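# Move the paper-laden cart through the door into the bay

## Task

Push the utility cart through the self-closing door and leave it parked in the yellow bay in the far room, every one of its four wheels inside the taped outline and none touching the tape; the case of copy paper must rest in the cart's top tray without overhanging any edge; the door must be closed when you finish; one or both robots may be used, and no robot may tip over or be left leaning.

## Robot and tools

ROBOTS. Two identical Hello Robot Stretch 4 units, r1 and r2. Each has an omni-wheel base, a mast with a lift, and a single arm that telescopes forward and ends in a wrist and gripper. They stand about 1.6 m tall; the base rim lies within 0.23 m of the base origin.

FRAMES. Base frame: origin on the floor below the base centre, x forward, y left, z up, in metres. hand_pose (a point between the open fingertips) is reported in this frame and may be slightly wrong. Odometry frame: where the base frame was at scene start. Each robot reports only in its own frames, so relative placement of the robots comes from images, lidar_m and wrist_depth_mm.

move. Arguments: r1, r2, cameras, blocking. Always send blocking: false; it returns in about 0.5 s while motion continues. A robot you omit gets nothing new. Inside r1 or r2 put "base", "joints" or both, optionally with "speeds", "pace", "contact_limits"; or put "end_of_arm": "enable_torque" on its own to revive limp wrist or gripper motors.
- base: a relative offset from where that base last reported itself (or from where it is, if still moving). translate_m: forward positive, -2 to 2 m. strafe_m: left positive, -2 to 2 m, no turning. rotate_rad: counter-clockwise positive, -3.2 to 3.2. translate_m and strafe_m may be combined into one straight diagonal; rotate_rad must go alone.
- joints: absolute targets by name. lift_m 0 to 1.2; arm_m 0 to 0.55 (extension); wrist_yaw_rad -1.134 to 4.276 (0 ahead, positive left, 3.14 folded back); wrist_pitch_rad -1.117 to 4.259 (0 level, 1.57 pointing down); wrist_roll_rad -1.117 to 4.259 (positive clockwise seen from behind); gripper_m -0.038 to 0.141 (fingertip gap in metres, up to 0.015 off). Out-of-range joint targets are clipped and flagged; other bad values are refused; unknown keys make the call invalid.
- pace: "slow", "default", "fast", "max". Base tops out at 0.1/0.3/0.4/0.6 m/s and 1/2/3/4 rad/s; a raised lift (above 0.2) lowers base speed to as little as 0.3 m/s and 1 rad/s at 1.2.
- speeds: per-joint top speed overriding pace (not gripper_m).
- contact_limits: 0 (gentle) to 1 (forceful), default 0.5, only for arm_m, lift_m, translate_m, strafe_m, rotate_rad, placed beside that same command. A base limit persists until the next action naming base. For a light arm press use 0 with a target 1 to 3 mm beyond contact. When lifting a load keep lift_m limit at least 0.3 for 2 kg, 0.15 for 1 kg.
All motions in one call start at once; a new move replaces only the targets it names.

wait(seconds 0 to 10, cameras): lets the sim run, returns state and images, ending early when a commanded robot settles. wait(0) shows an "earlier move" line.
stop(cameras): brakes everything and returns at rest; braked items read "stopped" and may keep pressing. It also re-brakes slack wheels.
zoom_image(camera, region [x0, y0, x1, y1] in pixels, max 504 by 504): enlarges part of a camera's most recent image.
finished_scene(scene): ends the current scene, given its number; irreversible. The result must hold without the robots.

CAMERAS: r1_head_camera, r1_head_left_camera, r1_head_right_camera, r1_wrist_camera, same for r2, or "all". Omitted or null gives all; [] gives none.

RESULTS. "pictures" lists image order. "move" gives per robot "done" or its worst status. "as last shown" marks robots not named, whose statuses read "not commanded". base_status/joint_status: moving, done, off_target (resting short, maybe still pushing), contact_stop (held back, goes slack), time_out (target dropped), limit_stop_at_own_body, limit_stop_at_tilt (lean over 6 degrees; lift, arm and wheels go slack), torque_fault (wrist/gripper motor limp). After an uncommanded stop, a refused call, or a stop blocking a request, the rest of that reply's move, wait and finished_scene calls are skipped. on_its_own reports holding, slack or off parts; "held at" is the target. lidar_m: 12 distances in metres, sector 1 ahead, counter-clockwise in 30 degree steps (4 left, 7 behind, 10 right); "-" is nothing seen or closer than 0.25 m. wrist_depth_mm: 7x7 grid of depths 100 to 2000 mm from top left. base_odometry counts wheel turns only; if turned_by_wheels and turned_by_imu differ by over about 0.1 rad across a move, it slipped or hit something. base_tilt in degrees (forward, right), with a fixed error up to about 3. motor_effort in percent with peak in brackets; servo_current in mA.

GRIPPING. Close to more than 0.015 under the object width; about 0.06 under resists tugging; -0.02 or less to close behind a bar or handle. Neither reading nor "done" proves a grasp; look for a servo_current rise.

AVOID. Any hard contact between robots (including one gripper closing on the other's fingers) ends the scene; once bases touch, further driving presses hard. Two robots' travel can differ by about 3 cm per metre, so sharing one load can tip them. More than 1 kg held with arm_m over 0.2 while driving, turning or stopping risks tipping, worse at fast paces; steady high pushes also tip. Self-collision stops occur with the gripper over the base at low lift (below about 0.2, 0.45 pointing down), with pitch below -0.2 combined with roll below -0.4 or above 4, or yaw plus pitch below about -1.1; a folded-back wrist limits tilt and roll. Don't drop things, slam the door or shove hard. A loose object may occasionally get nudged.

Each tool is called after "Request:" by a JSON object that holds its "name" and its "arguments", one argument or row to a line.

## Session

Request:
{"name": "move", "arguments": {
  "blocking": false
}}

Scene clock: 0.00 s.
r1.base_odometry: x=+0.000 y=+0.000 heading=+0.000
r1.turned_by_wheels: +0.000
r1.turned_by_imu: +0.000
r1.base_tilt: forward=-1.6 right=+1.3
r1.lidar_m: 0.96 1.73 2.02 2.40 3.92 1.60 0.85 0.77 0.78 0.89 0.77 0.78
r1.base_status: not commanded
r1.joint_positions: lift_m=+0.124 arm_m=+0.000 wrist_yaw_rad=+3.194 wrist_pitch_rad=+0.002 wrist_roll_rad=+0.000 gripper_m=+0.056
r1.joint_status: not commanded
r1.measured_speeds: all 0
r1.motor_effort: lift_m=+19 arm_m=-4 wheel_0=-2 wheel_1=+1 wheel_2=+0
r1.servo_current: wrist_yaw_rad=59 wrist_pitch_rad=46 wrist_roll_rad=46 gripper_m=39
r1.hand_pose: x=-0.1216 y=+0.0722 z=+0.3019 quat_wxyz=(-0.026, -0.001, +0.000, +1.000) (m; r1's base frame)
r1.wrist_depth_mm: - 135 - - - - - / - 123 135 - - - - / - 121 191 - - - - / 110 136 194 - - - - / 137 - - - 1618 - - / 226 - 190 1098 188 1160 1118 / 224 163 750 798 768 768 759
r2.base_odometry: x=+0.000 y=+0.000 heading=+0.000
r2.turned_by_wheels: +0.000
r2.turned_by_imu: +0.000
r2.base_tilt: forward=-0.6 right=+0.1
r2.lidar_m: 1.29 1.32 1.58 2.33 2.36 2.78 1.41 1.41 2.77 2.39 2.42 1.48
r2.base_status: not commanded
r2.joint_positions: lift_m=+0.200 arm_m=+0.000 wrist_yaw_rad=+3.211 wrist_pitch_rad=+0.001 wrist_roll_rad=+0.000 gripper_m=+0.056
r2.joint_status: not commanded
r2.measured_speeds: all 0
r2.motor_effort: lift_m=+18 arm_m=-4 wheel_0=-1 wheel_1=+1 wheel_2=+1
r2.servo_current: wrist_yaw_rad=46 wrist_pitch_rad=39 wrist_roll_rad=52 gripper_m=52
r2.hand_pose: x=-0.1229 y=+0.0671 z=+0.3779 quat_wxyz=(-0.035, -0.001, +0.000, +0.999) (m; r2's base frame)
r2.wrist_depth_mm: - - 137 - - - - / - - 137 - - - - / - 109 138 - - - - / - 140 175 - - - - / 214 - - - - - - / 213 1281 196 1255 190 1336 1182 / 208 243 866 - - 854 878
pictures: r1_head_camera, r1_head_left_camera, r1_head_right_camera, r1_wrist_camera, r2_head_camera, r2_head_left_camera, r2_head_right_camera, r2_wrist_camera
Images, in order (width x height): r1_head_camera 420x560, r1_head_left_camera 420x672, r1_head_right_camera 420x672, r1_wrist_camera 616x392, r2_head_camera 420x560, r2_head_left_camera 420x672, r2_head_right_camera 420x672, r2_wrist_camera 616x392.

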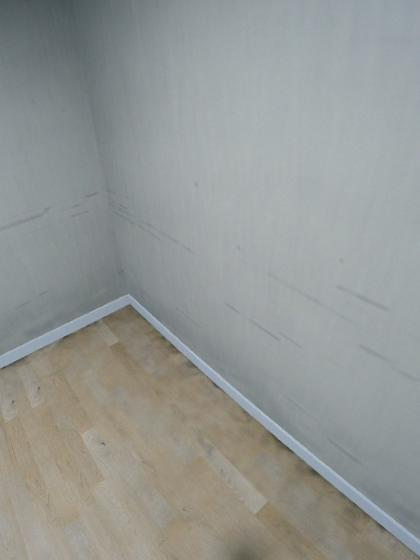

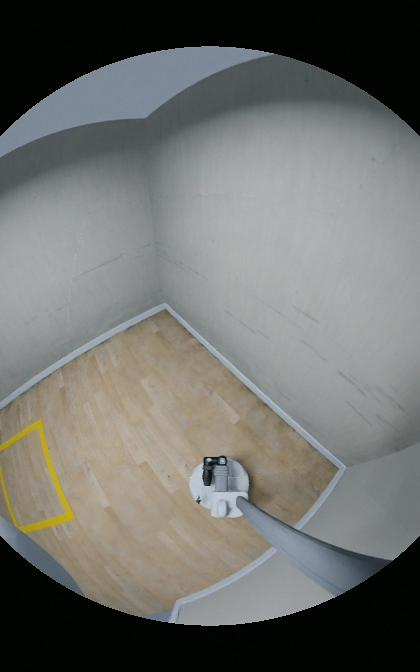

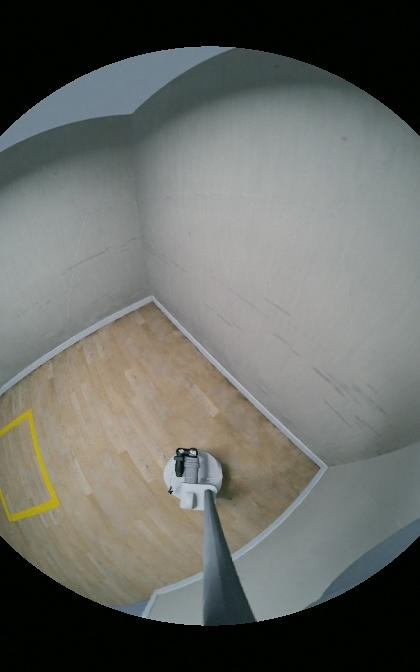

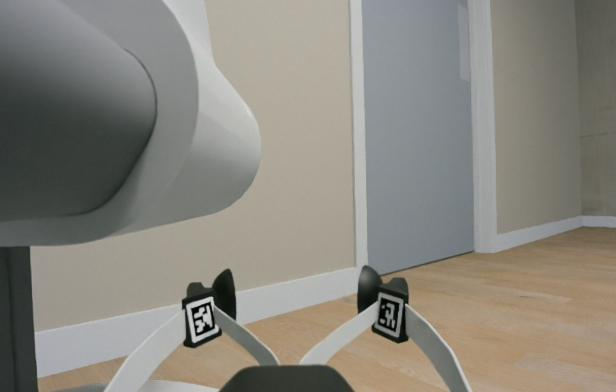

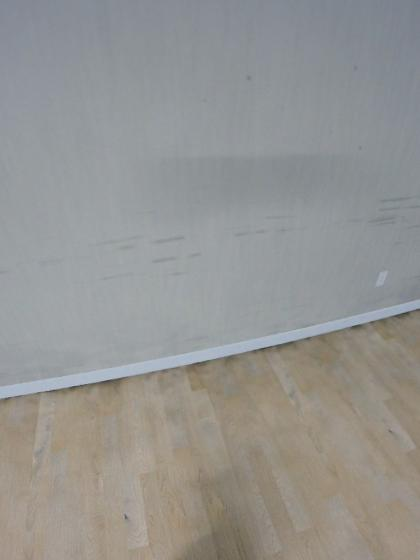

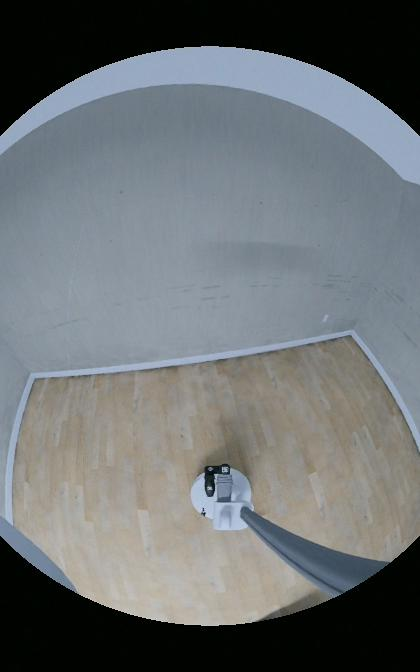

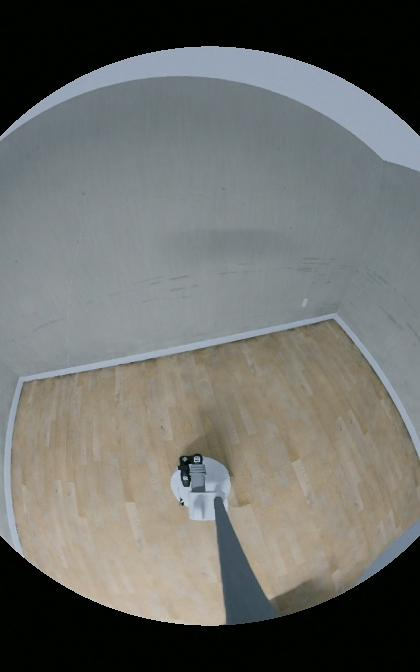

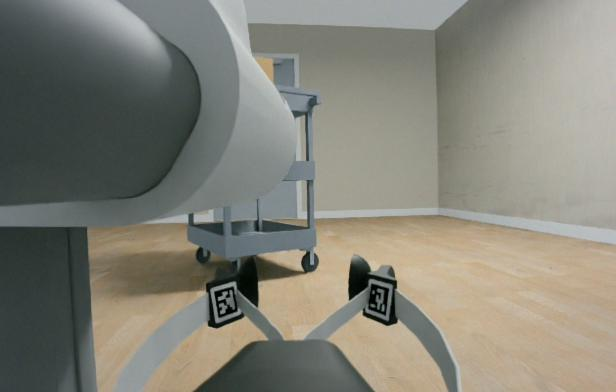

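Request:
{"name": "move", "arguments": {
  "r1": {"base":{"rotate_rad":-2.36}},
  "r2": {"base":{"rotate_rad":3.14}},
  "blocking": false,
  "cameras": []
}}

Request:
{"name": "wait", "arguments": {
  "seconds": 2.5,
  "cameras": []
}}

Request:
{"name": "wait", "arguments": {
  "seconds": 1,
  "cameras": ["r1_head_camera","r1_head_right_camera","r1_head_left_camera","r2_head_camera","r2_head_right_camera","r2_head_left_camera"]
}}

Scene clock: 23.03 s.
move: r1 moving; r2 moving
r1.base_odometry: x=+0.000 y=+0.000 heading=-0.253
r1.turned_by_wheels: -0.253
r1.turned_by_imu: -0.254
r1.base_tilt: forward=-1.6 right=+1.3
r1.lidar_m: 0.82 1.21 2.00 2.12 3.05 2.57 1.04 0.78 0.75 0.79 0.80 0.76
r1.base_status: rotate_rad moving
r1.joint_positions: lift_m=+0.124 arm_m=+0.000 wrist_yaw_rad=+3.194 wrist_pitch_rad=+0.002 wrist_roll_rad=+0.000 gripper_m=+0.056
r1.joint_status: not commanded
r1.measured_speeds: translate_m=+0.000 strafe_m=+0.001 rotate_rad=-0.980 lift_m=+0.000 arm_m=+0.000 wrist_yaw_rad=+0.000 wrist_pitch_rad=+0.000 wrist_roll_rad=+0.000
r1.motor_effort: lift_m=+19(20) arm_m=-4(4) wheel_0=+8(9) wheel_1=+7(9) wheel_2=+7(7)
r1.servo_current: wrist_yaw_rad=46(59) wrist_pitch_rad=39(52) wrist_roll_rad=33(65) gripper_m=39(46)
r1.hand_pose: x=-0.1216 y=+0.0722 z=+0.3019 quat_wxyz=(-0.026, -0.001, +0.000, +1.000) (m; r1's base frame)
r1.wrist_depth_mm: - 135 1308 - - - - / - 123 146 - - - - / - 121 192 - - - - / 110 136 195 - - - - / 137 - - 1366 - - - / 225 - 190 1160 188 1138 1138 / 224 750 759 798 778 750 759
r2.base_odometry: x=+0.000 y=+0.000 heading=+0.252
r2.turned_by_wheels: +0.252
r2.turned_by_imu: +0.245
r2.base_tilt: forward=-0.7 right=+0.0
r2.lidar_m: 1.29 1.38 1.94 2.33 2.46 3.37 1.44 3.35 2.49 2.40 1.84 1.36
r2.base_status: rotate_rad moving
r2.joint_positions: lift_m=+0.200 arm_m=+0.000 wrist_yaw_rad=+3.211 wrist_pitch_rad=+0.001 wrist_roll_rad=+0.000 gripper_m=+0.056
r2.joint_status: not commanded
r2.measured_speeds: translate_m=+0.002 strafe_m=+0.000 rotate_rad=+0.977 lift_m=+0.000 arm_m=+0.000 wrist_yaw_rad=+0.000 wrist_pitch_rad=+0.000 wrist_roll_rad=+0.000
r2.motor_effort: lift_m=+18(18) arm_m=-4(4) wheel_0=-4(9) wheel_1=-10(10) wheel_2=-10(11)
r2.servo_current: wrist_yaw_rad=52(52) wrist_pitch_rad=46(46) wrist_roll_rad=52(65) gripper_m=46(52)
r2.hand_pose: x=-0.1229 y=+0.0671 z=+0.3779 quat_wxyz=(-0.035, -0.001, +0.000, +0.999) (m; r2's base frame)
r2.wrist_depth_mm: - - 137 - - - - / - - 137 1756 - - - / - 109 138 286 - - - / - 140 176 - - - - / 214 - - - - - - / 213 1281 196 1308 190 1336 1182 / 208 242 878 - - 854 878
pictures: none
No camera images: "cameras" was empty.

Scene clock: 25.00 s.
earlier move: r1 done; r2 moving
r1.base_odometry: x=+0.000 y=+0.000 heading=-2.360
r1.turned_by_wheels: -2.107
r1.turned_by_imu: -2.118
r1.base_tilt: forward=-1.6 right=+1.2
r1.lidar_m: 0.75 0.81 0.77 0.77 0.84 1.21 2.01 2.18 3.11 2.49 1.03 0.78
r1.base_status: done
r1.joint_positions: lift_m=+0.124 arm_m=+0.000 wrist_yaw_rad=+3.194 wrist_pitch_rad=+0.002 wrist_roll_rad=+0.000 gripper_m=+0.056
r1.joint_status: not commanded
r1.measured_speeds: all 0
r1.motor_effort: lift_m=+20(20) arm_m=-4(4) wheel_0=+3(9) wheel_1=+1(9) wheel_2=+1(8)
r1.servo_current: wrist_yaw_rad=59(65) wrist_pitch_rad=33(52) wrist_roll_rad=52(65) gripper_m=46(52)
r1.hand_pose: x=-0.1216 y=+0.0722 z=+0.3019 quat_wxyz=(-0.026, -0.001, +0.000, +1.000) (m; r1's base frame)
r1.wrist_depth_mm: - 135 - - - - - / - 123 146 - - - - / - 121 192 - - - - / 110 135 207 - - - - / 216 - - - - 1863 - / 1008 1205 193 1182 187 1138 1008 / 750 750 759 778 788 768 759
r2.base_odometry: x=+0.000 y=+0.000 heading=+3.129
r2.turned_by_wheels: +2.877
r2.turned_by_imu: +2.801
r2.base_tilt: forward=-0.7 right=+0.1
r2.lidar_m: 1.43 1.40 2.79 2.37 2.42 1.53 1.31 1.30 1.54 2.32 2.35 2.73
r2.base_status: rotate_rad moving
r2.joint_positions: lift_m=+0.200 arm_m=+0.000 wrist_yaw_rad=+3.211 wrist_pitch_rad=+0.001 wrist_roll_rad=+0.000 gripper_m=+0.056
r2.joint_status: not commanded
r2.measured_speeds: translate_m=+0.000 strafe_m=+0.001 rotate_rad=+0.227 lift_m=+0.000 arm_m=+0.000 wrist_yaw_rad=+0.000 wrist_pitch_rad=+0.000 wrist_roll_rad=+0.000
r2.motor_effort: lift_m=+18(18) arm_m=-4(4) wheel_0=-5(10) wheel_1=-4(10) wheel_2=-3(13)
r2.servo_current: wrist_yaw_rad=46(52) wrist_pitch_rad=39(46) wrist_roll_rad=46(65) gripper_m=46(52)
r2.hand_pose: x=-0.1228 y=+0.0671 z=+0.3779 quat_wxyz=(-0.035, -0.001, +0.000, +0.999) (m; r2's base frame)
r2.wrist_depth_mm: - - 137 - - - - / - 107 137 - - - - / - 110 138 235 - - - / - 140 165 - - - - / 216 - - - - - - / 213 1182 192 1160 190 1308 1182 / 211 244 891 - - 854 878
wait: 1.97 of 2.5 s (r1 has come to rest)
pictures: none
No camera images: "cameras" was empty.

Scene clock: 25.40 s.
earlier move: r2 done
r1.base_odometry: x=+0.000 y=+0.000 heading=-2.360
r1.turned_by_wheels: +0.000
r1.turned_by_imu: +0.000
r1.base_tilt: forward=-1.5 right=+1.3
r1.lidar_m: 0.74 0.79 0.81 0.78 0.84 1.20 2.01 2.18 3.09 2.47 1.04 0.77
r1.base_status: done
r1.joint_positions: lift_m=+0.124 arm_m=+0.000 wrist_yaw_rad=+3.194 wrist_pitch_rad=+0.002 wrist_roll_rad=+0.000 gripper_m=+0.056
r1.joint_status: not commanded
r1.measured_speeds: all 0
r1.motor_effort: lift_m=+19(20) arm_m=-4(4) wheel_0=+3(9) wheel_1=+1(9) wheel_2=+1(8)
r1.servo_current: wrist_yaw_rad=39(65) wrist_pitch_rad=46(52) wrist_roll_rad=39(65) gripper_m=39(52)
r1.hand_pose: x=-0.1216 y=+0.0722 z=+0.3019 quat_wxyz=(-0.026, -0.001, +0.000, +1.000) (m; r1's base frame)
r1.wrist_depth_mm: - 135 - - - - - / - 123 146 - - - - / - 121 191 - - - - / 111 136 206 - - - - / 216 - - - - 1808 - / 991 1205 194 1182 187 1160 1008 / 741 750 759 788 778 750 759
r2.base_odometry: x=+0.000 y=+0.000 heading=+3.139
r2.turned_by_wheels: +0.010
r2.turned_by_imu: +0.010
r2.base_tilt: forward=-0.7 right=+0.0
r2.lidar_m: 1.44 1.39 2.82 2.39 2.41 1.53 1.30 1.29 1.54 2.34 2.33 2.74
r2.base_status: done
r2.joint_positions: lift_m=+0.200 arm_m=+0.000 wrist_yaw_rad=+3.211 wrist_pitch_rad=+0.001 wrist_roll_rad=+0.000 gripper_m=+0.056
r2.joint_status: not commanded
r2.measured_speeds: all 0
r2.motor_effort: lift_m=+18(18) arm_m=-4(4) wheel_0=-3(10) wheel_1=-3(10) wheel_2=-5(13)
r2.servo_current: wrist_yaw_rad=52(52) wrist_pitch_rad=39(46) wrist_roll_rad=46(65) gripper_m=52(52)
r2.hand_pose: x=-0.1228 y=+0.0671 z=+0.3779 quat_wxyz=(-0.035, -0.001, +0.000, +0.999) (m; r2's base frame)
r2.wrist_depth_mm: - - 137 - - - - / - 107 137 - - - - / - 110 138 236 - - - / - 140 165 - - - - / 216 - - - - - - / 213 1205 193 1160 190 1336 1182 / 211 245 891 - - 854 866
wait: 0.40 of 1 s (r2 has come to rest)
pictures: r1_head_camera, r1_head_left_camera, r1_head_right_camera, r2_head_camera, r2_head_left_camera, r2_head_right_camera
Images, in order (width x height): r1_head_camera 420x560, r1_head_left_camera 420x672, r1_head_right_camera 420x672, r2_head_camera 420x560, r2_head_left_camera 420x672, r2_head_right_camera 420x672.

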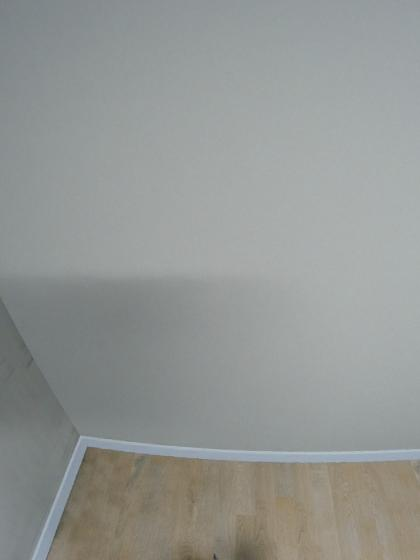

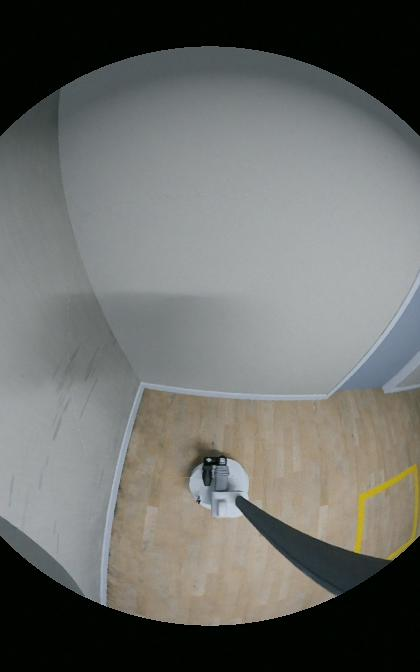

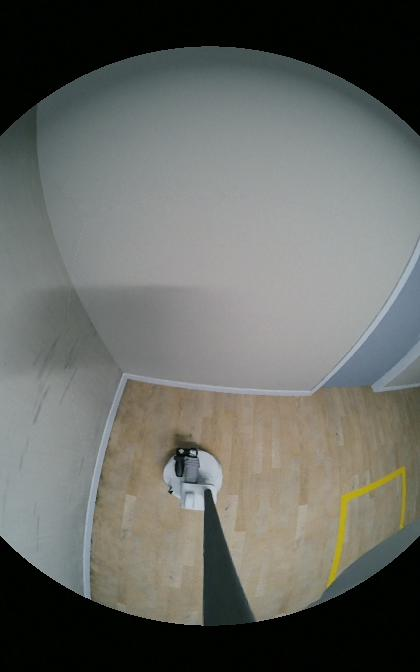

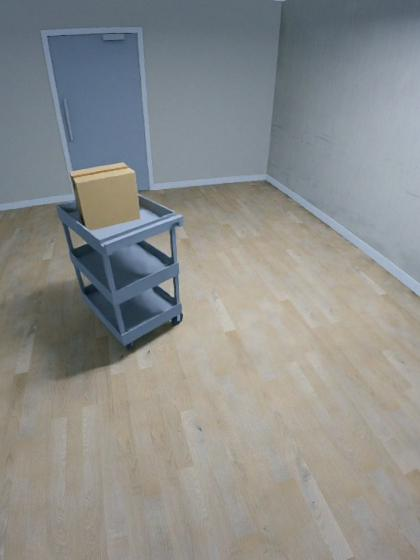

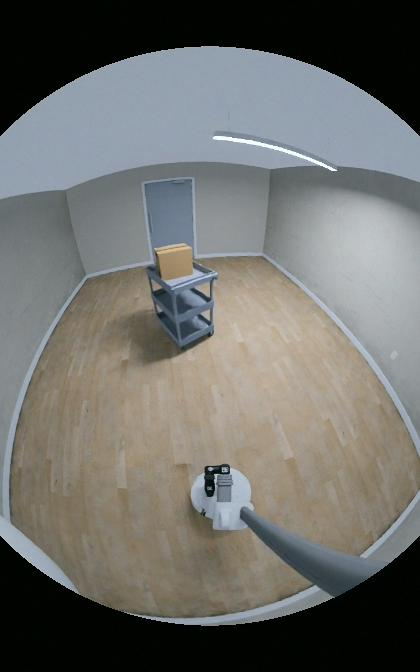

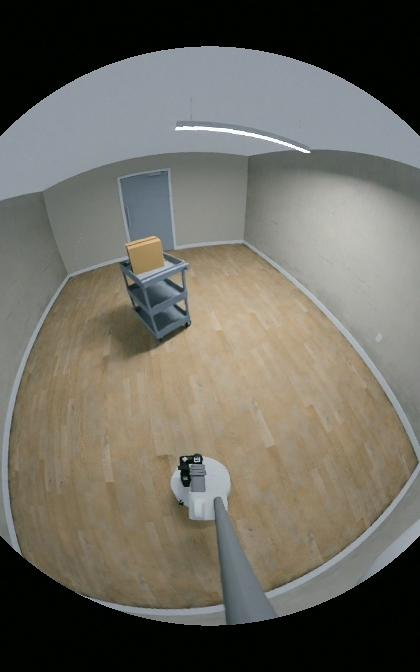

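Request:
{"name": "zoom_image", "arguments": {
  "camera": "r2_head_camera",
  "region": [30, 20, 230, 370]
}}

Request:
{"name": "zoom_image", "arguments": {
  "camera": "r1_head_right_camera",
  "region": [270, 240, 420, 600]
}}

Scaled by 1.440 from the camera's 420x560 image, which has a finer 1200x1600 frame.

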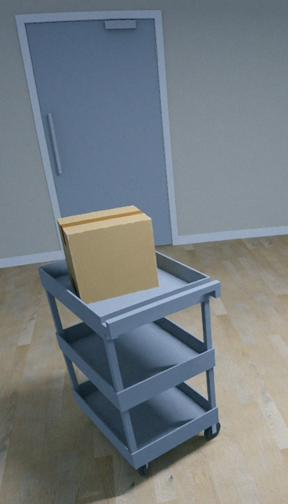

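Scaled by 1.400 from the camera's 420x672 image, which has a finer 600x960 frame.

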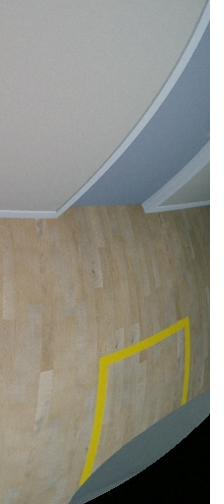

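Request:
{"name": "move", "arguments": {
  "r1": {"base":{"strafe_m":-1.6}},
  "r2": {"joints":{"lift_m":0.687}},
  "blocking": false,
  "cameras": []
}}

Request:
{"name": "wait", "arguments": {
  "seconds": 3,
  "cameras": []
}}

Request:
{"name": "move", "arguments": {
  "r2": {"joints":{"wrist_yaw_rad":0,"wrist_roll_rad":1.57,"wrist_pitch_rad":0,"gripper_m":0.12,"arm_m":0.06}},
  "blocking": false,
  "cameras": []
}}

Request:
{"name": "wait", "arguments": {
  "seconds": 4,
  "cameras": []
}}

Request:
{"name": "wait", "arguments": {
  "seconds": 0.5,
  "cameras": ["r1_head_camera","r1_head_right_camera","r2_head_camera","r2_wrist_camera"]
}}

Scene clock: 57.43 s.
move: r1 moving; r2 moving
r1.base_odometry: x=-0.026 y=+0.026 heading=-2.360
r1.turned_by_wheels: +0.000
r1.turned_by_imu: +0.000
r1.base_tilt: forward=-1.6 right=+1.3
r1.lidar_m: 0.73 0.77 0.84 0.80 0.86 1.22 2.01 2.17 3.11 2.50 1.04 0.78
r1.base_status: strafe_m moving
r1.joint_positions: lift_m=+0.124 arm_m=+0.000 wrist_yaw_rad=+3.194 wrist_pitch_rad=+0.002 wrist_roll_rad=+0.000 gripper_m=+0.056
r1.joint_status: not commanded
r1.measured_speeds: translate_m=+0.000 strafe_m=-0.141 rotate_rad=-0.002 lift_m=+0.000 arm_m=+0.000 wrist_yaw_rad=+0.000 wrist_pitch_rad=+0.000 wrist_roll_rad=+0.000
r1.motor_effort: lift_m=+19(20) arm_m=-4(4) wheel_0=+9(11) wheel_1=-8(8) wheel_2=+0(1)
r1.servo_current: wrist_yaw_rad=78(78) wrist_pitch_rad=39(46) wrist_roll_rad=39(52) gripper_m=39(46)
r1.hand_pose: x=-0.1216 y=+0.0722 z=+0.3019 quat_wxyz=(-0.026, -0.001, +0.000, +1.000) (m; r1's base frame)
r1.wrist_depth_mm: - 135 - - - - - / - 123 146 - - - - / - 121 192 - - - - / 110 136 207 - - - - / 216 - - - - 1808 - / 991 1205 194 1205 188 1160 1098 / 759 759 750 798 778 768 768
r2.base_odometry: x=+0.000 y=+0.000 heading=+3.139
r2.turned_by_wheels: +0.000
r2.turned_by_imu: +0.000
r2.base_tilt: forward=-0.7 right=+0.1
r2.lidar_m: 1.40 1.39 2.76 2.39 2.43 1.55 1.30 1.31 1.54 2.34 2.35 2.75
r2.base_status: not commanded
r2.joint_positions: lift_m=+0.238 arm_m=+0.000 wrist_yaw_rad=+3.211 wrist_pitch_rad=+0.001 wrist_roll_rad=+0.000 gripper_m=+0.056
r2.joint_status: lift_m moving
r2.measured_speeds: translate_m=+0.000 strafe_m=+0.000 rotate_rad=+0.000 lift_m=+0.146 arm_m=+0.000 wrist_yaw_rad=+0.000 wrist_pitch_rad=+0.000 wrist_roll_rad=+0.000
r2.motor_effort: lift_m=+23(24) arm_m=-4(4) wheel_0=-4(4) wheel_1=-3(4) wheel_2=-6(6)
r2.servo_current: wrist_yaw_rad=39(52) wrist_pitch_rad=39(46) wrist_roll_rad=33(52) gripper_m=46(52)
r2.hand_pose: x=-0.1228 y=+0.0671 z=+0.4157 quat_wxyz=(-0.035, -0.001, +0.000, +0.999) (m; r2's base frame)
r2.wrist_depth_mm: - - 137 - - - - / - 107 137 - - - - / - 111 138 235 - - - / - 140 165 - - - - / 216 - - - - - - / 213 1281 193 1160 190 1308 1281 / 211 244 1008 - - 931 931
pictures: none
No camera images: "cameras" was empty.

Scene clock: 59.83 s.
earlier move: r1 moving; r2 done
r1.base_odometry: x=-0.504 y=+0.507 heading=-2.359
r1.turned_by_wheels: +0.000
r1.turned_by_imu: -0.003
r1.base_tilt: forward=-1.6 right=+1.3
r1.lidar_m: 0.69 0.76 1.09 1.45 1.57 2.12 2.06 2.21 3.14 2.36 1.08 0.74
r1.base_status: strafe_m moving
r1.joint_positions: lift_m=+0.124 arm_m=+0.000 wrist_yaw_rad=+3.194 wrist_pitch_rad=+0.002 wrist_roll_rad=+0.000 gripper_m=+0.056
r1.joint_status: not commanded
r1.measured_speeds: translate_m=-0.001 strafe_m=-0.300 rotate_rad=+0.004 lift_m=+0.000 arm_m=+0.000 wrist_yaw_rad=+0.000 wrist_pitch_rad=+0.000 wrist_roll_rad=+0.000
r1.motor_effort: lift_m=+19(20) arm_m=-4(4) wheel_0=+5(12) wheel_1=-4(11) wheel_2=+0(2)
r1.servo_current: wrist_yaw_rad=65(78) wrist_pitch_rad=39(52) wrist_roll_rad=59(72) gripper_m=39(52)
r1.hand_pose: x=-0.1216 y=+0.0722 z=+0.3019 quat_wxyz=(-0.026, -0.001, +0.000, +1.000) (m; r1's base frame)
r1.wrist_depth_mm: - 135 - - - - - / - 123 146 - - - - / - 121 192 - - - - / 110 136 207 - - - - / 216 - - - - - - / 229 1205 193 1182 188 1118 1118 / 750 759 750 798 768 750 750
r2.base_odometry: x=+0.000 y=+0.000 heading=+3.139
r2.turned_by_wheels: +0.000
r2.turned_by_imu: +0.000
r2.base_tilt: forward=-0.7 right=+0.0
r2.lidar_m: 1.42 1.38 2.78 2.40 2.40 1.56 1.28 1.32 1.52 2.34 2.34 2.74
r2.base_status: not commanded
r2.joint_positions: lift_m=+0.687 arm_m=+0.000 wrist_yaw_rad=+3.211 wrist_pitch_rad=+0.001 wrist_roll_rad=+0.000 gripper_m=+0.056
r2.joint_status: all done
r2.measured_speeds: all 0
r2.motor_effort: lift_m=+21(26) arm_m=-4(4) wheel_0=-3(4) wheel_1=-3(4) wheel_2=-6(6)
r2.servo_current: wrist_yaw_rad=46(52) wrist_pitch_rad=39(46) wrist_roll_rad=52(59) gripper_m=46(59)
r2.hand_pose: x=-0.1228 y=+0.0671 z=+0.8646 quat_wxyz=(-0.035, -0.001, +0.000, +0.999) (m; r2's base frame)
r2.wrist_depth_mm: - - 137 - - - - / - 107 137 - - - - / - 113 138 234 - - - / - 140 164 - - - - / 214 - - - - - - / 213 - 190 - 188 - - / 211 122 - - - - -
wait: 2.40 of 3 s (r2 has come to rest)
pictures: none
No camera images: "cameras" was empty.

Scene clock: 60.33 s.
earlier move: r1 moving
move: r2 moving
r1.base_odometry: x=-0.610 y=+0.614 heading=-2.359
r1.turned_by_wheels: +0.000
r1.turned_by_imu: -0.001
r1.base_tilt: forward=-1.6 right=+1.2
r1.lidar_m: 0.69 0.77 1.08 1.63 1.73 2.15 2.05 2.19 3.15 2.34 1.09 0.73
r1.base_status: strafe_m moving
r1.joint_positions: lift_m=+0.124 arm_m=+0.000 wrist_yaw_rad=+3.194 wrist_pitch_rad=+0.002 wrist_roll_rad=+0.000 gripper_m=+0.056
r1.joint_status: not commanded
r1.measured_speeds: translate_m=-0.001 strafe_m=-0.300 rotate_rad=+0.003 lift_m=+0.000 arm_m=+0.000 wrist_yaw_rad=+0.000 wrist_pitch_rad=+0.000 wrist_roll_rad=+0.000
r1.motor_effort: lift_m=+20(20) arm_m=-4(4) wheel_0=+7(8) wheel_1=-5(6) wheel_2=+0(1)
r1.servo_current: wrist_yaw_rad=52(65) wrist_pitch_rad=46(46) wrist_roll_rad=39(59) gripper_m=33(46)
r1.hand_pose: x=-0.1216 y=+0.0722 z=+0.3019 quat_wxyz=(-0.026, -0.001, +0.000, +1.000) (m; r1's base frame)
r1.wrist_depth_mm: - 135 - - - - - / - 123 146 - - - - / - 121 192 - - - - / 110 135 206 - - - - / 216 - - - - - - / 1025 1205 191 1182 187 1138 1118 / 224 750 750 788 778 759 759
r2.base_odometry: x=+0.000 y=+0.000 heading=+3.139
r2.turned_by_wheels: +0.000
r2.turned_by_imu: +0.000
r2.base_tilt: forward=-0.7 right=+0.0
r2.lidar_m: 1.41 1.38 2.79 2.36 2.43 1.52 1.31 1.32 1.54 2.31 2.35 2.74
r2.base_status: not commanded
r2.joint_positions: lift_m=+0.687 arm_m=+0.045 wrist_yaw_rad=+2.650 wrist_pitch_rad=+0.001 wrist_roll_rad=+0.588 gripper_m=+0.075
r2.joint_status: arm_m moving; wrist_yaw_rad moving; wrist_pitch_rad moving; wrist_roll_rad moving; gripper_m moving
r2.measured_speeds: translate_m=+0.000 strafe_m=+0.000 rotate_rad=+0.000 lift_m=+0.000 arm_m=+0.115 wrist_yaw_rad=-1.743 wrist_pitch_rad=+0.000 wrist_roll_rad=+1.820
r2.motor_effort: lift_m=+21(21) arm_m=+6(11) wheel_0=-3(4) wheel_1=-3(4) wheel_2=-6(6)
r2.servo_current: wrist_yaw_rad=111(130) wrist_pitch_rad=52(59) wrist_roll_rad=104(104) gripper_m=85(98)
r2.hand_pose: x=+0.0030 y=+0.2132 z=+0.8646 quat_wxyz=(+0.233, +0.070, +0.281, +0.928) (m; r2's base frame)
r2.wrist_depth_mm: - - - - - - - / - - - - - - - / - - - - - - - / - - - - - - - / 279 - - - - - 1708 / 264 - 189 - 188 1661 1397 / - - - - 1618 1336 1160
pictures: none
No camera images: "cameras" was empty.

Scene clock: 62.27 s.
earlier move: r1 moving; r2 done
r1.base_odometry: x=-1.018 y=+1.025 heading=-2.359
r1.turned_by_wheels: +0.000
r1.turned_by_imu: -0.003
r1.base_tilt: forward=-1.6 right=+1.2
r1.lidar_m: 0.72 0.75 1.03 2.20 2.35 2.16 2.10 2.24 2.56 2.25 0.91 0.78
r1.base_status: strafe_m moving
r1.joint_positions: lift_m=+0.124 arm_m=+0.000 wrist_yaw_rad=+3.194 wrist_pitch_rad=+0.002 wrist_roll_rad=+0.000 gripper_m=+0.056
r1.joint_status: not commanded
r1.measured_speeds: translate_m=-0.001 strafe_m=-0.300 rotate_rad=+0.004 lift_m=+0.000 arm_m=+0.000 wrist_yaw_rad=+0.000 wrist_pitch_rad=+0.000 wrist_roll_rad=+0.000
r1.motor_effort: lift_m=+19(20) arm_m=-4(4) wheel_0=+5(9) wheel_1=-5(8) wheel_2=-1(2)
r1.servo_current: wrist_yaw_rad=39(72) wrist_pitch_rad=46(52) wrist_roll_rad=33(65) gripper_m=46(46)
r1.hand_pose: x=-0.1216 y=+0.0722 z=+0.3019 quat_wxyz=(-0.026, -0.001, +0.000, +1.000) (m; r1's base frame)
r1.wrist_depth_mm: - 135 - - - - - / - 124 146 - - - - / - 121 191 - - - - / 111 135 206 - - - - / 216 - - - - - - / 1008 1255 193 1182 188 1138 1118 / 741 759 759 143 788 759 768
r2.base_odometry: x=+0.000 y=+0.000 heading=+3.139
r2.turned_by_wheels: +0.000
r2.turned_by_imu: +0.000
r2.base_tilt: forward=-0.7 right=+0.1
r2.lidar_m: 1.43 1.41 2.81 2.40 2.42 1.54 1.31 1.31 1.56 2.34 2.35 2.76
r2.base_status: not commanded
r2.joint_positions: lift_m=+0.687 arm_m=+0.060 wrist_yaw_rad=+0.003 wrist_pitch_rad=+0.001 wrist_roll_rad=+1.568 gripper_m=+0.120
r2.joint_status: all done
r2.measured_speeds: all 0
r2.motor_effort: lift_m=+21(21) arm_m=+8(13) wheel_0=-4(4) wheel_1=-3(4) wheel_2=-5(6)
r2.servo_current: wrist_yaw_rad=52(130) wrist_pitch_rad=39(78) wrist_roll_rad=46(104) gripper_m=46(104)
r2.hand_pose: x=+0.5193 y=-0.0866 z=+0.8646 quat_wxyz=(+0.708, +0.706, +0.001, +0.001) (m; r2's base frame)
r2.wrist_depth_mm: - - - - - 1708 1160 / - - - - - 1756 1182 / - - - - - 1756 1205 / - - - - - 1756 1205 / - - - - - 1576 1205 / - - 198 1229 195 1205 1182 / - - - - 1138 - 1138
wait: 1.93 of 4 s (r2 has come to rest)
pictures: none
No camera images: "cameras" was empty.

Scene clock: 62.77 s.
earlier move: r1 moving
r1.base_odometry: x=-1.099 y=+1.106 heading=-2.360
r1.turned_by_wheels: +0.000
r1.turned_by_imu: -0.001
r1.base_tilt: forward=-1.5 right=+1.3
r1.lidar_m: 0.74 0.79 1.03 2.32 2.47 2.17 2.11 2.25 2.46 2.23 0.92 0.77
r1.base_status: strafe_m moving
r1.joint_positions: lift_m=+0.124 arm_m=+0.000 wrist_yaw_rad=+3.194 wrist_pitch_rad=+0.002 wrist_roll_rad=+0.000 gripper_m=+0.056
r1.joint_status: not commanded
r1.measured_speeds: translate_m=+0.000 strafe_m=-0.159 rotate_rad=+0.000 lift_m=+0.000 arm_m=+0.000 wrist_yaw_rad=+0.000 wrist_pitch_rad=+0.000 wrist_roll_rad=+0.000
r1.motor_effort: lift_m=+20(20) arm_m=-4(4) wheel_0=+2(9) wheel_1=-2(8) wheel_2=-1(2)
r1.servo_current: wrist_yaw_rad=59(72) wrist_pitch_rad=46(52) wrist_roll_rad=65(65) gripper_m=39(46)
r1.hand_pose: x=-0.1216 y=+0.0722 z=+0.3019 quat_wxyz=(-0.026, -0.001, +0.000, +1.000) (m; r1's base frame)
r1.wrist_depth_mm: - 135 - - - - - / - 120 142 - - - - / - 126 164 - - - - / 110 135 210 - - - - / 214 - - - - - - / 1025 1229 194 1182 187 1138 1118 / 741 759 741 788 732 750 759
r2.base_odometry: x=+0.000 y=+0.000 heading=+3.139
r2.turned_by_wheels: +0.000
r2.turned_by_imu: +0.000
r2.base_tilt: forward=-0.7 right=+0.0
r2.lidar_m: 1.43 1.39 2.77 2.39 2.41 1.55 1.30 1.31 1.54 2.35 2.34 2.72
r2.base_status: not commanded
r2.joint_positions: lift_m=+0.687 arm_m=+0.060 wrist_yaw_rad=+0.003 wrist_pitch_rad=+0.001 wrist_roll_rad=+1.568 gripper_m=+0.120
r2.joint_status: all done
r2.measured_speeds: all 0
r2.motor_effort: lift_m=+21(21) arm_m=+7(13) wheel_0=-4(4) wheel_1=-4(4) wheel_2=-6(6)
r2.servo_current: wrist_yaw_rad=39(130) wrist_pitch_rad=46(78) wrist_roll_rad=52(104) gripper_m=46(104)
r2.hand_pose: x=+0.5193 y=-0.0866 z=+0.8646 quat_wxyz=(+0.708, +0.706, +0.001, +0.001) (m; r2's base frame)
r2.wrist_depth_mm: - - - - - 1708 1160 / - - - - - 1708 1182 / - - - - - 1756 1205 / - - - - - 1756 1205 / - - - - - 1537 1182 / - - 198 1255 196 1229 1229 / - - - - 1138 - 1118
wait: 0.50 s; no rest
pictures: r1_head_camera, r1_head_right_camera, r2_head_camera, r2_wrist_camera
Images, in order (width x height): r1_head_camera 420x560, r1_head_right_camera 420x672, r2_head_camera 420x560, r2_wrist_camera 616x392.

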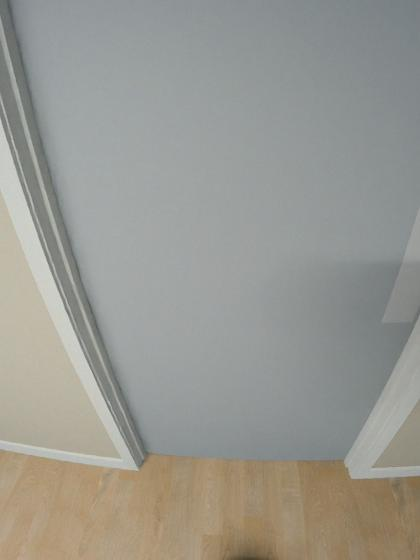

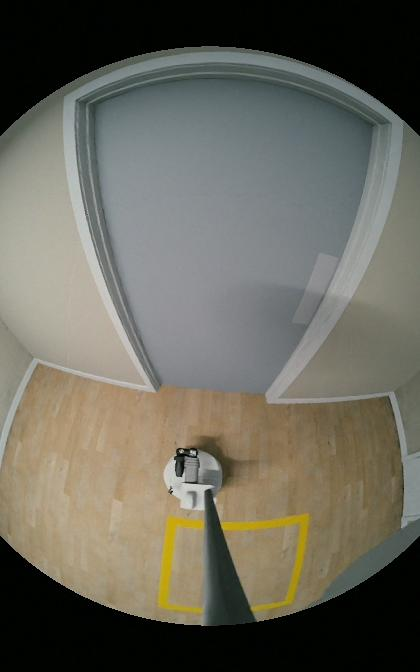

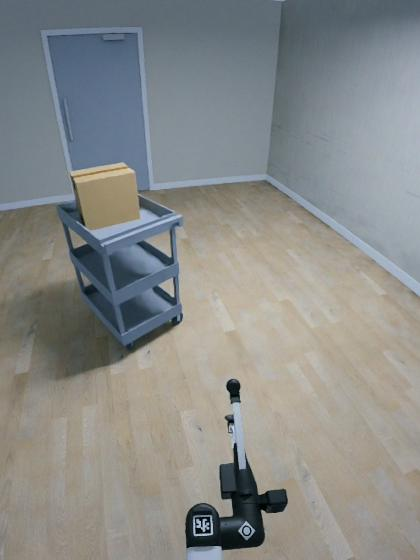

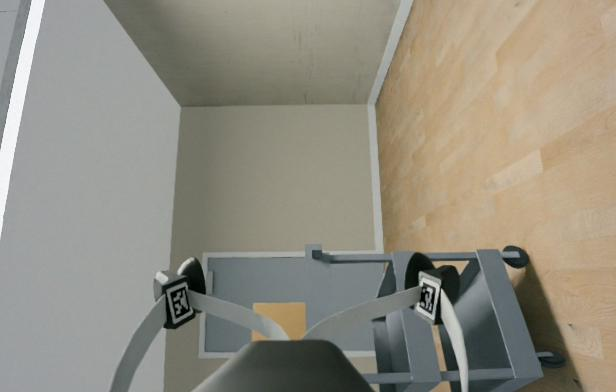

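Request:
{"name": "wait", "arguments": {
  "seconds": 0.2,
  "cameras": ["r1_head_left_camera","r1_head_camera","r1_wrist_camera"]
}}

Scene clock: 80.40 s.
earlier move: r1 done
r1.base_odometry: x=-1.128 y=+1.135 heading=-2.359
r1.turned_by_wheels: +0.000
r1.turned_by_imu: +0.000
r1.base_tilt: forward=-1.6 right=+1.3
r1.lidar_m: 0.74 0.79 1.02 2.34 2.49 2.15 2.09 2.27 2.43 2.25 0.91 0.76
r1.base_status: done
r1.joint_positions: lift_m=+0.124 arm_m=+0.000 wrist_yaw_rad=+3.194 wrist_pitch_rad=+0.002 wrist_roll_rad=+0.000 gripper_m=+0.056
r1.joint_status: not commanded
r1.measured_speeds: all 0
r1.motor_effort: lift_m=+20(20) arm_m=-4(4) wheel_0=+1(9) wheel_1=+0(8) wheel_2=+0(2)
r1.servo_current: wrist_yaw_rad=52(72) wrist_pitch_rad=39(52) wrist_roll_rad=46(65) gripper_m=46(46)
r1.hand_pose: x=-0.1216 y=+0.0722 z=+0.3019 quat_wxyz=(-0.026, -0.001, +0.000, +1.000) (m; r1's base frame)
r1.wrist_depth_mm: - 134 - - - - - / - 122 135 - - - - / - 124 160 - - - - / 108 135 212 - - - - / 214 - - - - - - / 1008 1205 195 1182 187 1118 1138 / 750 750 759 788 723 759 759
r2.base_odometry: x=+0.000 y=+0.000 heading=+3.139
r2.turned_by_wheels: +0.000
r2.turned_by_imu: +0.000
r2.base_tilt: forward=-0.7 right=+0.1
r2.lidar_m: 1.44 1.38 2.78 2.39 2.41 1.52 1.30 1.32 1.54 2.36 2.35 2.73
r2.base_status: not commanded
r2.joint_positions: lift_m=+0.687 arm_m=+0.060 wrist_yaw_rad=+0.003 wrist_pitch_rad=+0.001 wrist_roll_rad=+1.568 gripper_m=+0.120
r2.joint_status: all done
r2.measured_speeds: all 0
r2.motor_effort: lift_m=+21(21) arm_m=+8(13) wheel_0=-4(4) wheel_1=-3(4) wheel_2=-6(6)
r2.servo_current: wrist_yaw_rad=46(130) wrist_pitch_rad=39(78) wrist_roll_rad=52(104) gripper_m=46(104)
r2.hand_pose: x=+0.5193 y=-0.0866 z=+0.8646 quat_wxyz=(+0.708, +0.706, +0.001, +0.001) (m; r2's base frame)
r2.wrist_depth_mm: - - - - - 1708 1182 / - - - - - 1756 1182 / - - - - - 1756 1182 / - - - - - 1708 1205 / - - - - - 1537 1205 / - - 198 1229 196 1205 1205 / - - - - 1160 - 1138
wait: 0.00 of 0.2 s (r1 has come to rest)
pictures: r1_head_camera, r1_head_left_camera, r1_wrist_camera
Images, in order (width x height): r1_head_camera 420x560, r1_head_left_camera 420x672, r1_wrist_camera 616x392.

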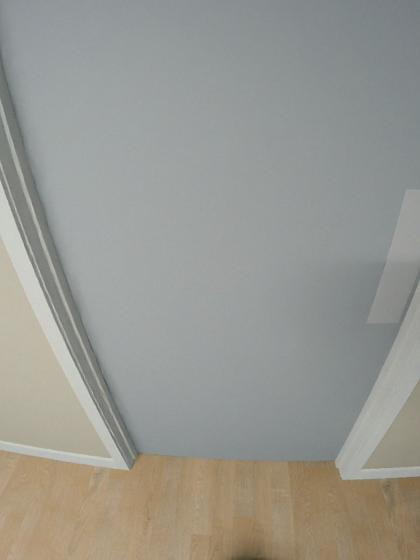

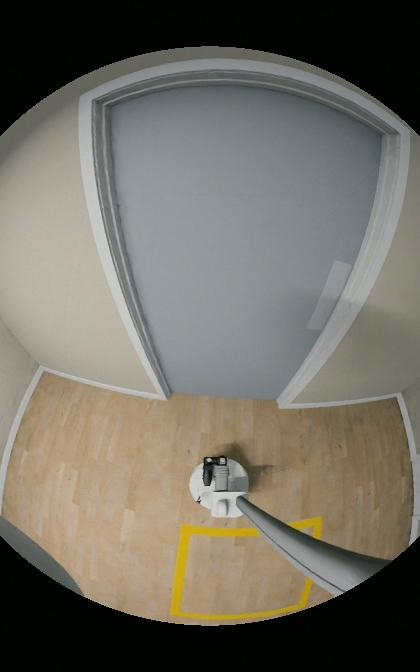

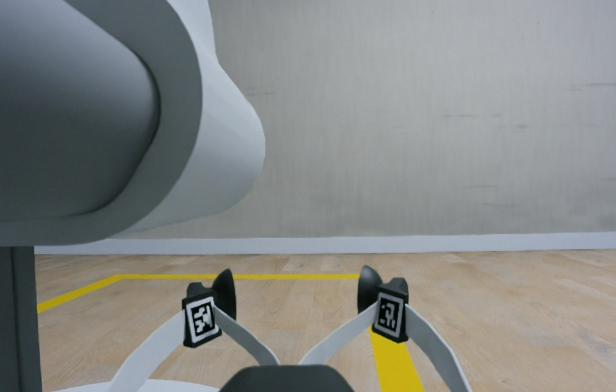

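Request:
{"name": "move", "arguments": {
  "r1": {"base":{"strafe_m":-0.13}},
  "r2": {"base":{"translate_m":0.55}},
  "blocking": false,
  "cameras": []
}}

Request:
{"name": "wait", "arguments": {
  "seconds": 4,
  "cameras": []
}}

Request:
{"name": "wait", "arguments": {
  "seconds": 2,
  "cameras": []
}}

Request:
{"name": "move", "arguments": {
  "r2": {"base":{"rotate_rad":0.4},"pace":"slow"},
  "blocking": false,
  "cameras": []
}}

Request:
{"name": "wait", "arguments": {
  "seconds": 3,
  "cameras": ["r1_head_left_camera","r2_head_camera","r2_wrist_camera"]
}}

Scene clock: 114.17 s.
move: r1 moving; r2 moving
r1.base_odometry: x=-1.153 y=+1.161 heading=-2.359
r1.turned_by_wheels: +0.000
r1.turned_by_imu: +0.000
r1.base_tilt: forward=-1.6 right=+1.2
r1.lidar_m: 0.73 0.78 1.02 2.38 2.55 2.16 2.11 2.27 2.38 2.24 0.90 0.76
r1.base_status: strafe_m moving
r1.joint_positions: lift_m=+0.124 arm_m=+0.000 wrist_yaw_rad=+3.194 wrist_pitch_rad=+0.002 wrist_roll_rad=+0.000 gripper_m=+0.056
r1.joint_status: not commanded
r1.measured_speeds: translate_m=+0.001 strafe_m=-0.142 rotate_rad=-0.005 lift_m=+0.000 arm_m=+0.000 wrist_yaw_rad=+0.000 wrist_pitch_rad=+0.000 wrist_roll_rad=+0.000
r1.motor_effort: lift_m=+19(20) arm_m=-4(4) wheel_0=+7(10) wheel_1=-10(10) wheel_2=+0(1)
r1.servo_current: wrist_yaw_rad=52(65) wrist_pitch_rad=46(46) wrist_roll_rad=39(59) gripper_m=46(46)
r1.hand_pose: x=-0.1216 y=+0.0722 z=+0.3019 quat_wxyz=(-0.026, -0.001, +0.000, +1.000) (m; r1's base frame)
r1.wrist_depth_mm: - 135 - - - - - / - 120 135 - - - - / - 123 177 - - - - / 110 135 212 - - - - / 215 - - - - - - / 1008 1229 193 1182 187 1118 1118 / 759 750 750 788 732 768 759
r2.base_odometry: x=-0.031 y=+0.000 heading=+3.139
r2.turned_by_wheels: +0.000
r2.turned_by_imu: +0.001
r2.base_tilt: forward=-0.7 right=+0.1
r2.lidar_m: 1.37 1.33 2.79 2.38 2.42 1.57 1.34 1.34 1.56 2.32 2.34 2.76
r2.base_status: translate_m moving
r2.joint_positions: lift_m=+0.687 arm_m=+0.060 wrist_yaw_rad=+0.003 wrist_pitch_rad=+0.001 wrist_roll_rad=+1.568 gripper_m=+0.120
r2.joint_status: not commanded
r2.measured_speeds: translate_m=+0.122 strafe_m=+0.001 rotate_rad=+0.003 lift_m=+0.000 arm_m=+0.000 wrist_yaw_rad=+0.000 wrist_pitch_rad=+0.000 wrist_roll_rad=+0.000
r2.motor_effort: lift_m=+21(21) arm_m=+8(8) wheel_0=+8(11) wheel_1=+7(8) wheel_2=-12(13)
r2.servo_current: wrist_yaw_rad=52(52) wrist_pitch_rad=39(46) wrist_roll_rad=46(59) gripper_m=52(52)
r2.hand_pose: x=+0.5193 y=-0.0866 z=+0.8646 quat_wxyz=(+0.708, +0.706, +0.001, +0.001) (m; r2's base frame)
r2.wrist_depth_mm: - - - - - 1708 1205 / - - - - - 1708 1182 / - - - - - 1708 1205 / - - - - - 1708 1205 / - - - - - 1756 1182 / - - 198 1229 196 1205 1205 / - - - - - - 1138
pictures: none
No camera images: "cameras" was empty.

Scene clock: 115.30 s.
earlier move: r1 done; r2 moving
r1.base_odometry: x=-1.219 y=+1.227 heading=-2.359
r1.turned_by_wheels: +0.000
r1.turned_by_imu: +0.000
r1.base_tilt: forward=-1.6 right=+1.3
r1.lidar_m: 0.71 0.80 1.02 2.47 2.65 2.18 2.08 2.27 2.28 2.22 0.91 0.73
r1.base_status: done
r1.joint_positions: lift_m=+0.124 arm_m=+0.000 wrist_yaw_rad=+3.194 wrist_pitch_rad=+0.002 wrist_roll_rad=+0.000 gripper_m=+0.056
r1.joint_status: not commanded
r1.measured_speeds: all 0
r1.motor_effort: lift_m=+20(20) arm_m=-4(4) wheel_0=+1(11) wheel_1=+1(10) wheel_2=+0(2)
r1.servo_current: wrist_yaw_rad=52(65) wrist_pitch_rad=39(46) wrist_roll_rad=52(65) gripper_m=39(46)
r1.hand_pose: x=-0.1216 y=+0.0722 z=+0.3019 quat_wxyz=(-0.026, -0.001, +0.000, +1.000) (m; r1's base frame)
r1.wrist_depth_mm: - 135 - - - - - / - 122 135 - - - - / - 124 163 - - - - / 108 136 212 - - - - / 213 - - - - - - / 1025 1205 194 1182 187 1138 1138 / 750 759 750 798 788 723 768
r2.base_odometry: x=-0.311 y=+0.001 heading=+3.139
r2.turned_by_wheels: +0.000
r2.turned_by_imu: +0.000
r2.base_tilt: forward=-0.7 right=+0.1
r2.lidar_m: 1.18 1.09 2.87 2.47 2.46 1.88 1.58 1.60 1.90 2.25 2.28 2.62
r2.base_status: translate_m moving
r2.joint_positions: lift_m=+0.687 arm_m=+0.060 wrist_yaw_rad=+0.003 wrist_pitch_rad=+0.001 wrist_roll_rad=+1.568 gripper_m=+0.120
r2.joint_status: not commanded
r2.measured_speeds: translate_m=+0.302 strafe_m=+0.001 rotate_rad=+0.002 lift_m=+0.000 arm_m=+0.000 wrist_yaw_rad=+0.000 wrist_pitch_rad=+0.000 wrist_roll_rad=+0.000
r2.motor_effort: lift_m=+21(21) arm_m=+8(8) wheel_0=+5(12) wheel_1=+6(9) wheel_2=-9(13)
r2.servo_current: wrist_yaw_rad=46(52) wrist_pitch_rad=39(46) wrist_roll_rad=52(59) gripper_m=46(59)
r2.hand_pose: x=+0.5193 y=-0.0866 z=+0.8646 quat_wxyz=(+0.708, +0.706, +0.001, +0.001) (m; r2's base frame)
r2.wrist_depth_mm: - - - - - 1661 1182 / - - - - - 1708 1160 / - - - - - 1708 1182 / - - - - - 1708 1205 / - - - - - 1756 1205 / - - 198 1025 199 1255 1078 / - - - - - 1464 -
wait: 1.13 of 4 s (r1 has come to rest)
pictures: none
No camera images: "cameras" was empty.

Scene clock: 117.00 s.
earlier move: r2 done
r1.base_odometry: x=-1.219 y=+1.227 heading=-2.359
r1.turned_by_wheels: +0.000
r1.turned_by_imu: +0.000
r1.base_tilt: forward=-1.6 right=+1.3
r1.lidar_m: 0.74 0.76 1.01 2.49 2.63 2.15 2.11 2.26 2.28 2.22 0.88 0.75
r1.base_status: done
r1.joint_positions: lift_m=+0.124 arm_m=+0.000 wrist_yaw_rad=+3.194 wrist_pitch_rad=+0.002 wrist_roll_rad=+0.000 gripper_m=+0.056
r1.joint_status: not commanded
r1.measured_speeds: all 0
r1.motor_effort: lift_m=+19(20) arm_m=-4(4) wheel_0=+1(11) wheel_1=+1(10) wheel_2=+0(2)
r1.servo_current: wrist_yaw_rad=46(65) wrist_pitch_rad=46(52) wrist_roll_rad=52(65) gripper_m=46(46)
r1.hand_pose: x=-0.1216 y=+0.0722 z=+0.3019 quat_wxyz=(-0.026, -0.001, +0.000, +1.000) (m; r1's base frame)
r1.wrist_depth_mm: - 134 - - - - - / - 122 135 - - - - / - 123 163 - - - - / 108 135 213 - - - - / 213 - - - - - - / 991 1205 193 1160 187 1118 1118 / 750 759 759 798 778 723 759
r2.base_odometry: x=-0.550 y=+0.001 heading=+3.139
r2.turned_by_wheels: +0.000
r2.turned_by_imu: +0.000
r2.base_tilt: forward=-0.6 right=+0.1
r2.lidar_m: 0.98 0.87 2.94 2.52 2.49 2.17 1.83 1.85 2.18 2.17 2.21 2.60
r2.base_status: done
r2.joint_positions: lift_m=+0.687 arm_m=+0.060 wrist_yaw_rad=+0.003 wrist_pitch_rad=+0.001 wrist_roll_rad=+1.568 gripper_m=+0.120
r2.joint_status: not commanded
r2.measured_speeds: all 0
r2.motor_effort: lift_m=+21(21) arm_m=+7(8) wheel_0=+2(12) wheel_1=+3(9) wheel_2=-3(13)
r2.servo_current: wrist_yaw_rad=59(59) wrist_pitch_rad=39(46) wrist_roll_rad=39(59) gripper_m=46(59)
r2.hand_pose: x=+0.5193 y=-0.0866 z=+0.8646 quat_wxyz=(+0.708, +0.706, +0.001, +0.001) (m; r2's base frame)
r2.wrist_depth_mm: - - - - - 1661 1182 / - - - - - 1708 1160 / - - - - - 1708 1205 / - - - - - 1756 1205 / - - - - - 1618 1205 / - - 198 809 200 1397 1098 / - - - - - 732 -
wait: 1.70 of 2 s (r2 has come to rest)
pictures: none
No camera images: "cameras" was empty.

Scene clock: 117.50 s.
move: r2 moving
r1: as last shown
r1.lidar_m: 0.72 0.79 1.00 2.47 2.63 2.18 2.10 2.26 2.30 2.21 0.92 0.76
r1.motor_effort: lift_m=+20(20) arm_m=-4(4) wheel_0=+1(2) wheel_1=+1(1) wheel_2=+0(0)
r1.servo_current: wrist_yaw_rad=33(72) wrist_pitch_rad=46(52) wrist_roll_rad=46(59) gripper_m=46(52)
r1.wrist_depth_mm: - 134 - - - - - / - 122 135 - - - - / - 123 163 - - - - / 108 135 211 - - - - / 214 - - - - - - / 1008 1205 193 1182 187 1160 1098 / 759 759 750 798 768 723 750
r2.base_odometry: x=-0.550 y=+0.001 heading=-3.019
r2.turned_by_wheels: +0.125
r2.turned_by_imu: +0.122
r2.base_tilt: forward=-0.7 right=+0.1
r2.lidar_m: 0.90 0.89 2.77 2.50 2.58 2.00 1.83 1.87 2.36 2.20 2.24 2.81
r2.base_status: rotate_rad moving
r2.joint_positions: lift_m=+0.687 arm_m=+0.060 wrist_yaw_rad=+0.003 wrist_pitch_rad=+0.001 wrist_roll_rad=+1.568 gripper_m=+0.120
r2.joint_status: not commanded
r2.measured_speeds: translate_m=-0.001 strafe_m=-0.001 rotate_rad=+0.491 lift_m=+0.000 arm_m=+0.000 wrist_yaw_rad=+0.000 wrist_pitch_rad=+0.000 wrist_roll_rad=+0.000
r2.motor_effort: lift_m=+21(21) arm_m=+8(8) wheel_0=-7(9) wheel_1=-7(8) wheel_2=-8(10)
r2.servo_current: wrist_yaw_rad=39(59) wrist_pitch_rad=33(52) wrist_roll_rad=46(59) gripper_m=59(59)
r2.hand_pose: x=+0.5193 y=-0.0866 z=+0.8646 quat_wxyz=(+0.708, +0.706, +0.001, +0.001) (m; r2's base frame)
r2.wrist_depth_mm: - - - - - 1661 1182 / - - - - - 1708 1205 / - - - - - 1808 1205 / - - - - - 1708 1182 / - - - - - 1464 1160 / - - 199 750 200 768 - / - - - - - - -
pictures: none
No camera images: "cameras" was empty.

Scene clock: 118.57 s.
earlier move: r2 done
r1.base_odometry: x=-1.219 y=+1.227 heading=-2.359
r1.turned_by_wheels: +0.000
r1.turned_by_imu: +0.000
r1.base_tilt: forward=-1.6 right=+1.2
r1.lidar_m: 0.73 0.79 0.99 2.48 2.62 2.19 2.11 2.26 2.28 2.21 0.91 0.74
r1.base_status: not commanded
r1.joint_positions: lift_m=+0.124 arm_m=+0.000 wrist_yaw_rad=+3.194 wrist_pitch_rad=+0.002 wrist_roll_rad=+0.000 gripper_m=+0.056
r1.joint_status: not commanded
r1.measured_speeds: all 0
r1.motor_effort: lift_m=+19(20) arm_m=-4(4) wheel_0=+1(2) wheel_1=+1(1) wheel_2=+0(0)
r1.servo_current: wrist_yaw_rad=52(72) wrist_pitch_rad=33(52) wrist_roll_rad=33(59) gripper_m=46(52)
r1.hand_pose: x=-0.1216 y=+0.0722 z=+0.3019 quat_wxyz=(-0.026, -0.001, +0.000, +1.000) (m; r1's base frame)
r1.wrist_depth_mm: - 134 - - - - - / - 122 135 - - - - / - 124 163 - - - - / 108 135 213 - - - - / 213 - - - - - - / 1008 1229 193 1182 188 1138 1118 / 741 759 750 788 788 715 759
r2.base_odometry: x=-0.550 y=+0.001 heading=-2.745
r2.turned_by_wheels: +0.274
r2.turned_by_imu: +0.267
r2.base_tilt: forward=-0.7 right=+0.0
r2.lidar_m: 0.87 3.18 2.55 2.51 2.30 1.85 1.85 2.04 2.22 2.20 2.44 1.05
r2.base_status: done
r2.joint_positions: lift_m=+0.687 arm_m=+0.060 wrist_yaw_rad=+0.003 wrist_pitch_rad=+0.001 wrist_roll_rad=+1.568 gripper_m=+0.120
r2.joint_status: not commanded
r2.measured_speeds: all 0
r2.motor_effort: lift_m=+21(21) arm_m=+8(8) wheel_0=-3(9) wheel_1=-3(8) wheel_2=-4(10)
r2.servo_current: wrist_yaw_rad=46(59) wrist_pitch_rad=33(52) wrist_roll_rad=52(59) gripper_m=52(59)
r2.hand_pose: x=+0.5193 y=-0.0866 z=+0.8646 quat_wxyz=(+0.708, +0.706, +0.001, +0.001) (m; r2's base frame)
r2.wrist_depth_mm: - - - - - 1661 1160 / - - - - - 1618 1182 / - - - - - 741 1060 / - - - 917 - 699 - / - - 917 917 - 676 - / - - 200 603 200 647 1182 / - - - - - 1756 1182
wait: 1.07 of 3 s (r2 has come to rest)
pictures: r1_head_left_camera, r2_head_camera, r2_wrist_camera
Images, in order (width x height): r1_head_left_camera 420x672, r2_head_camera 420x560, r2_wrist_camera 616x392.

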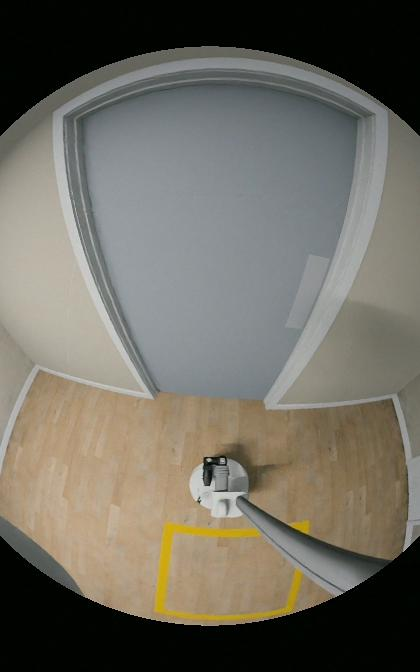

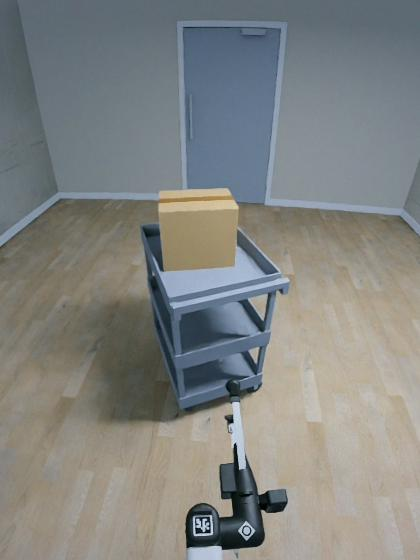

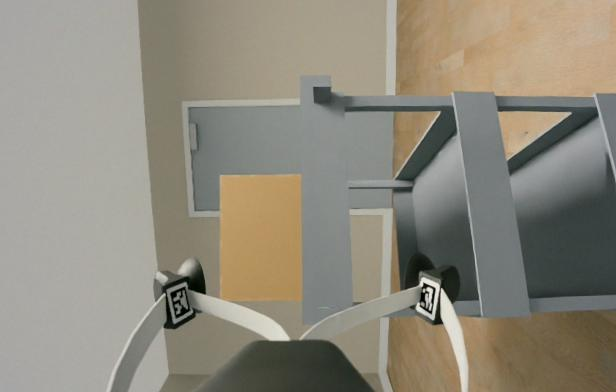

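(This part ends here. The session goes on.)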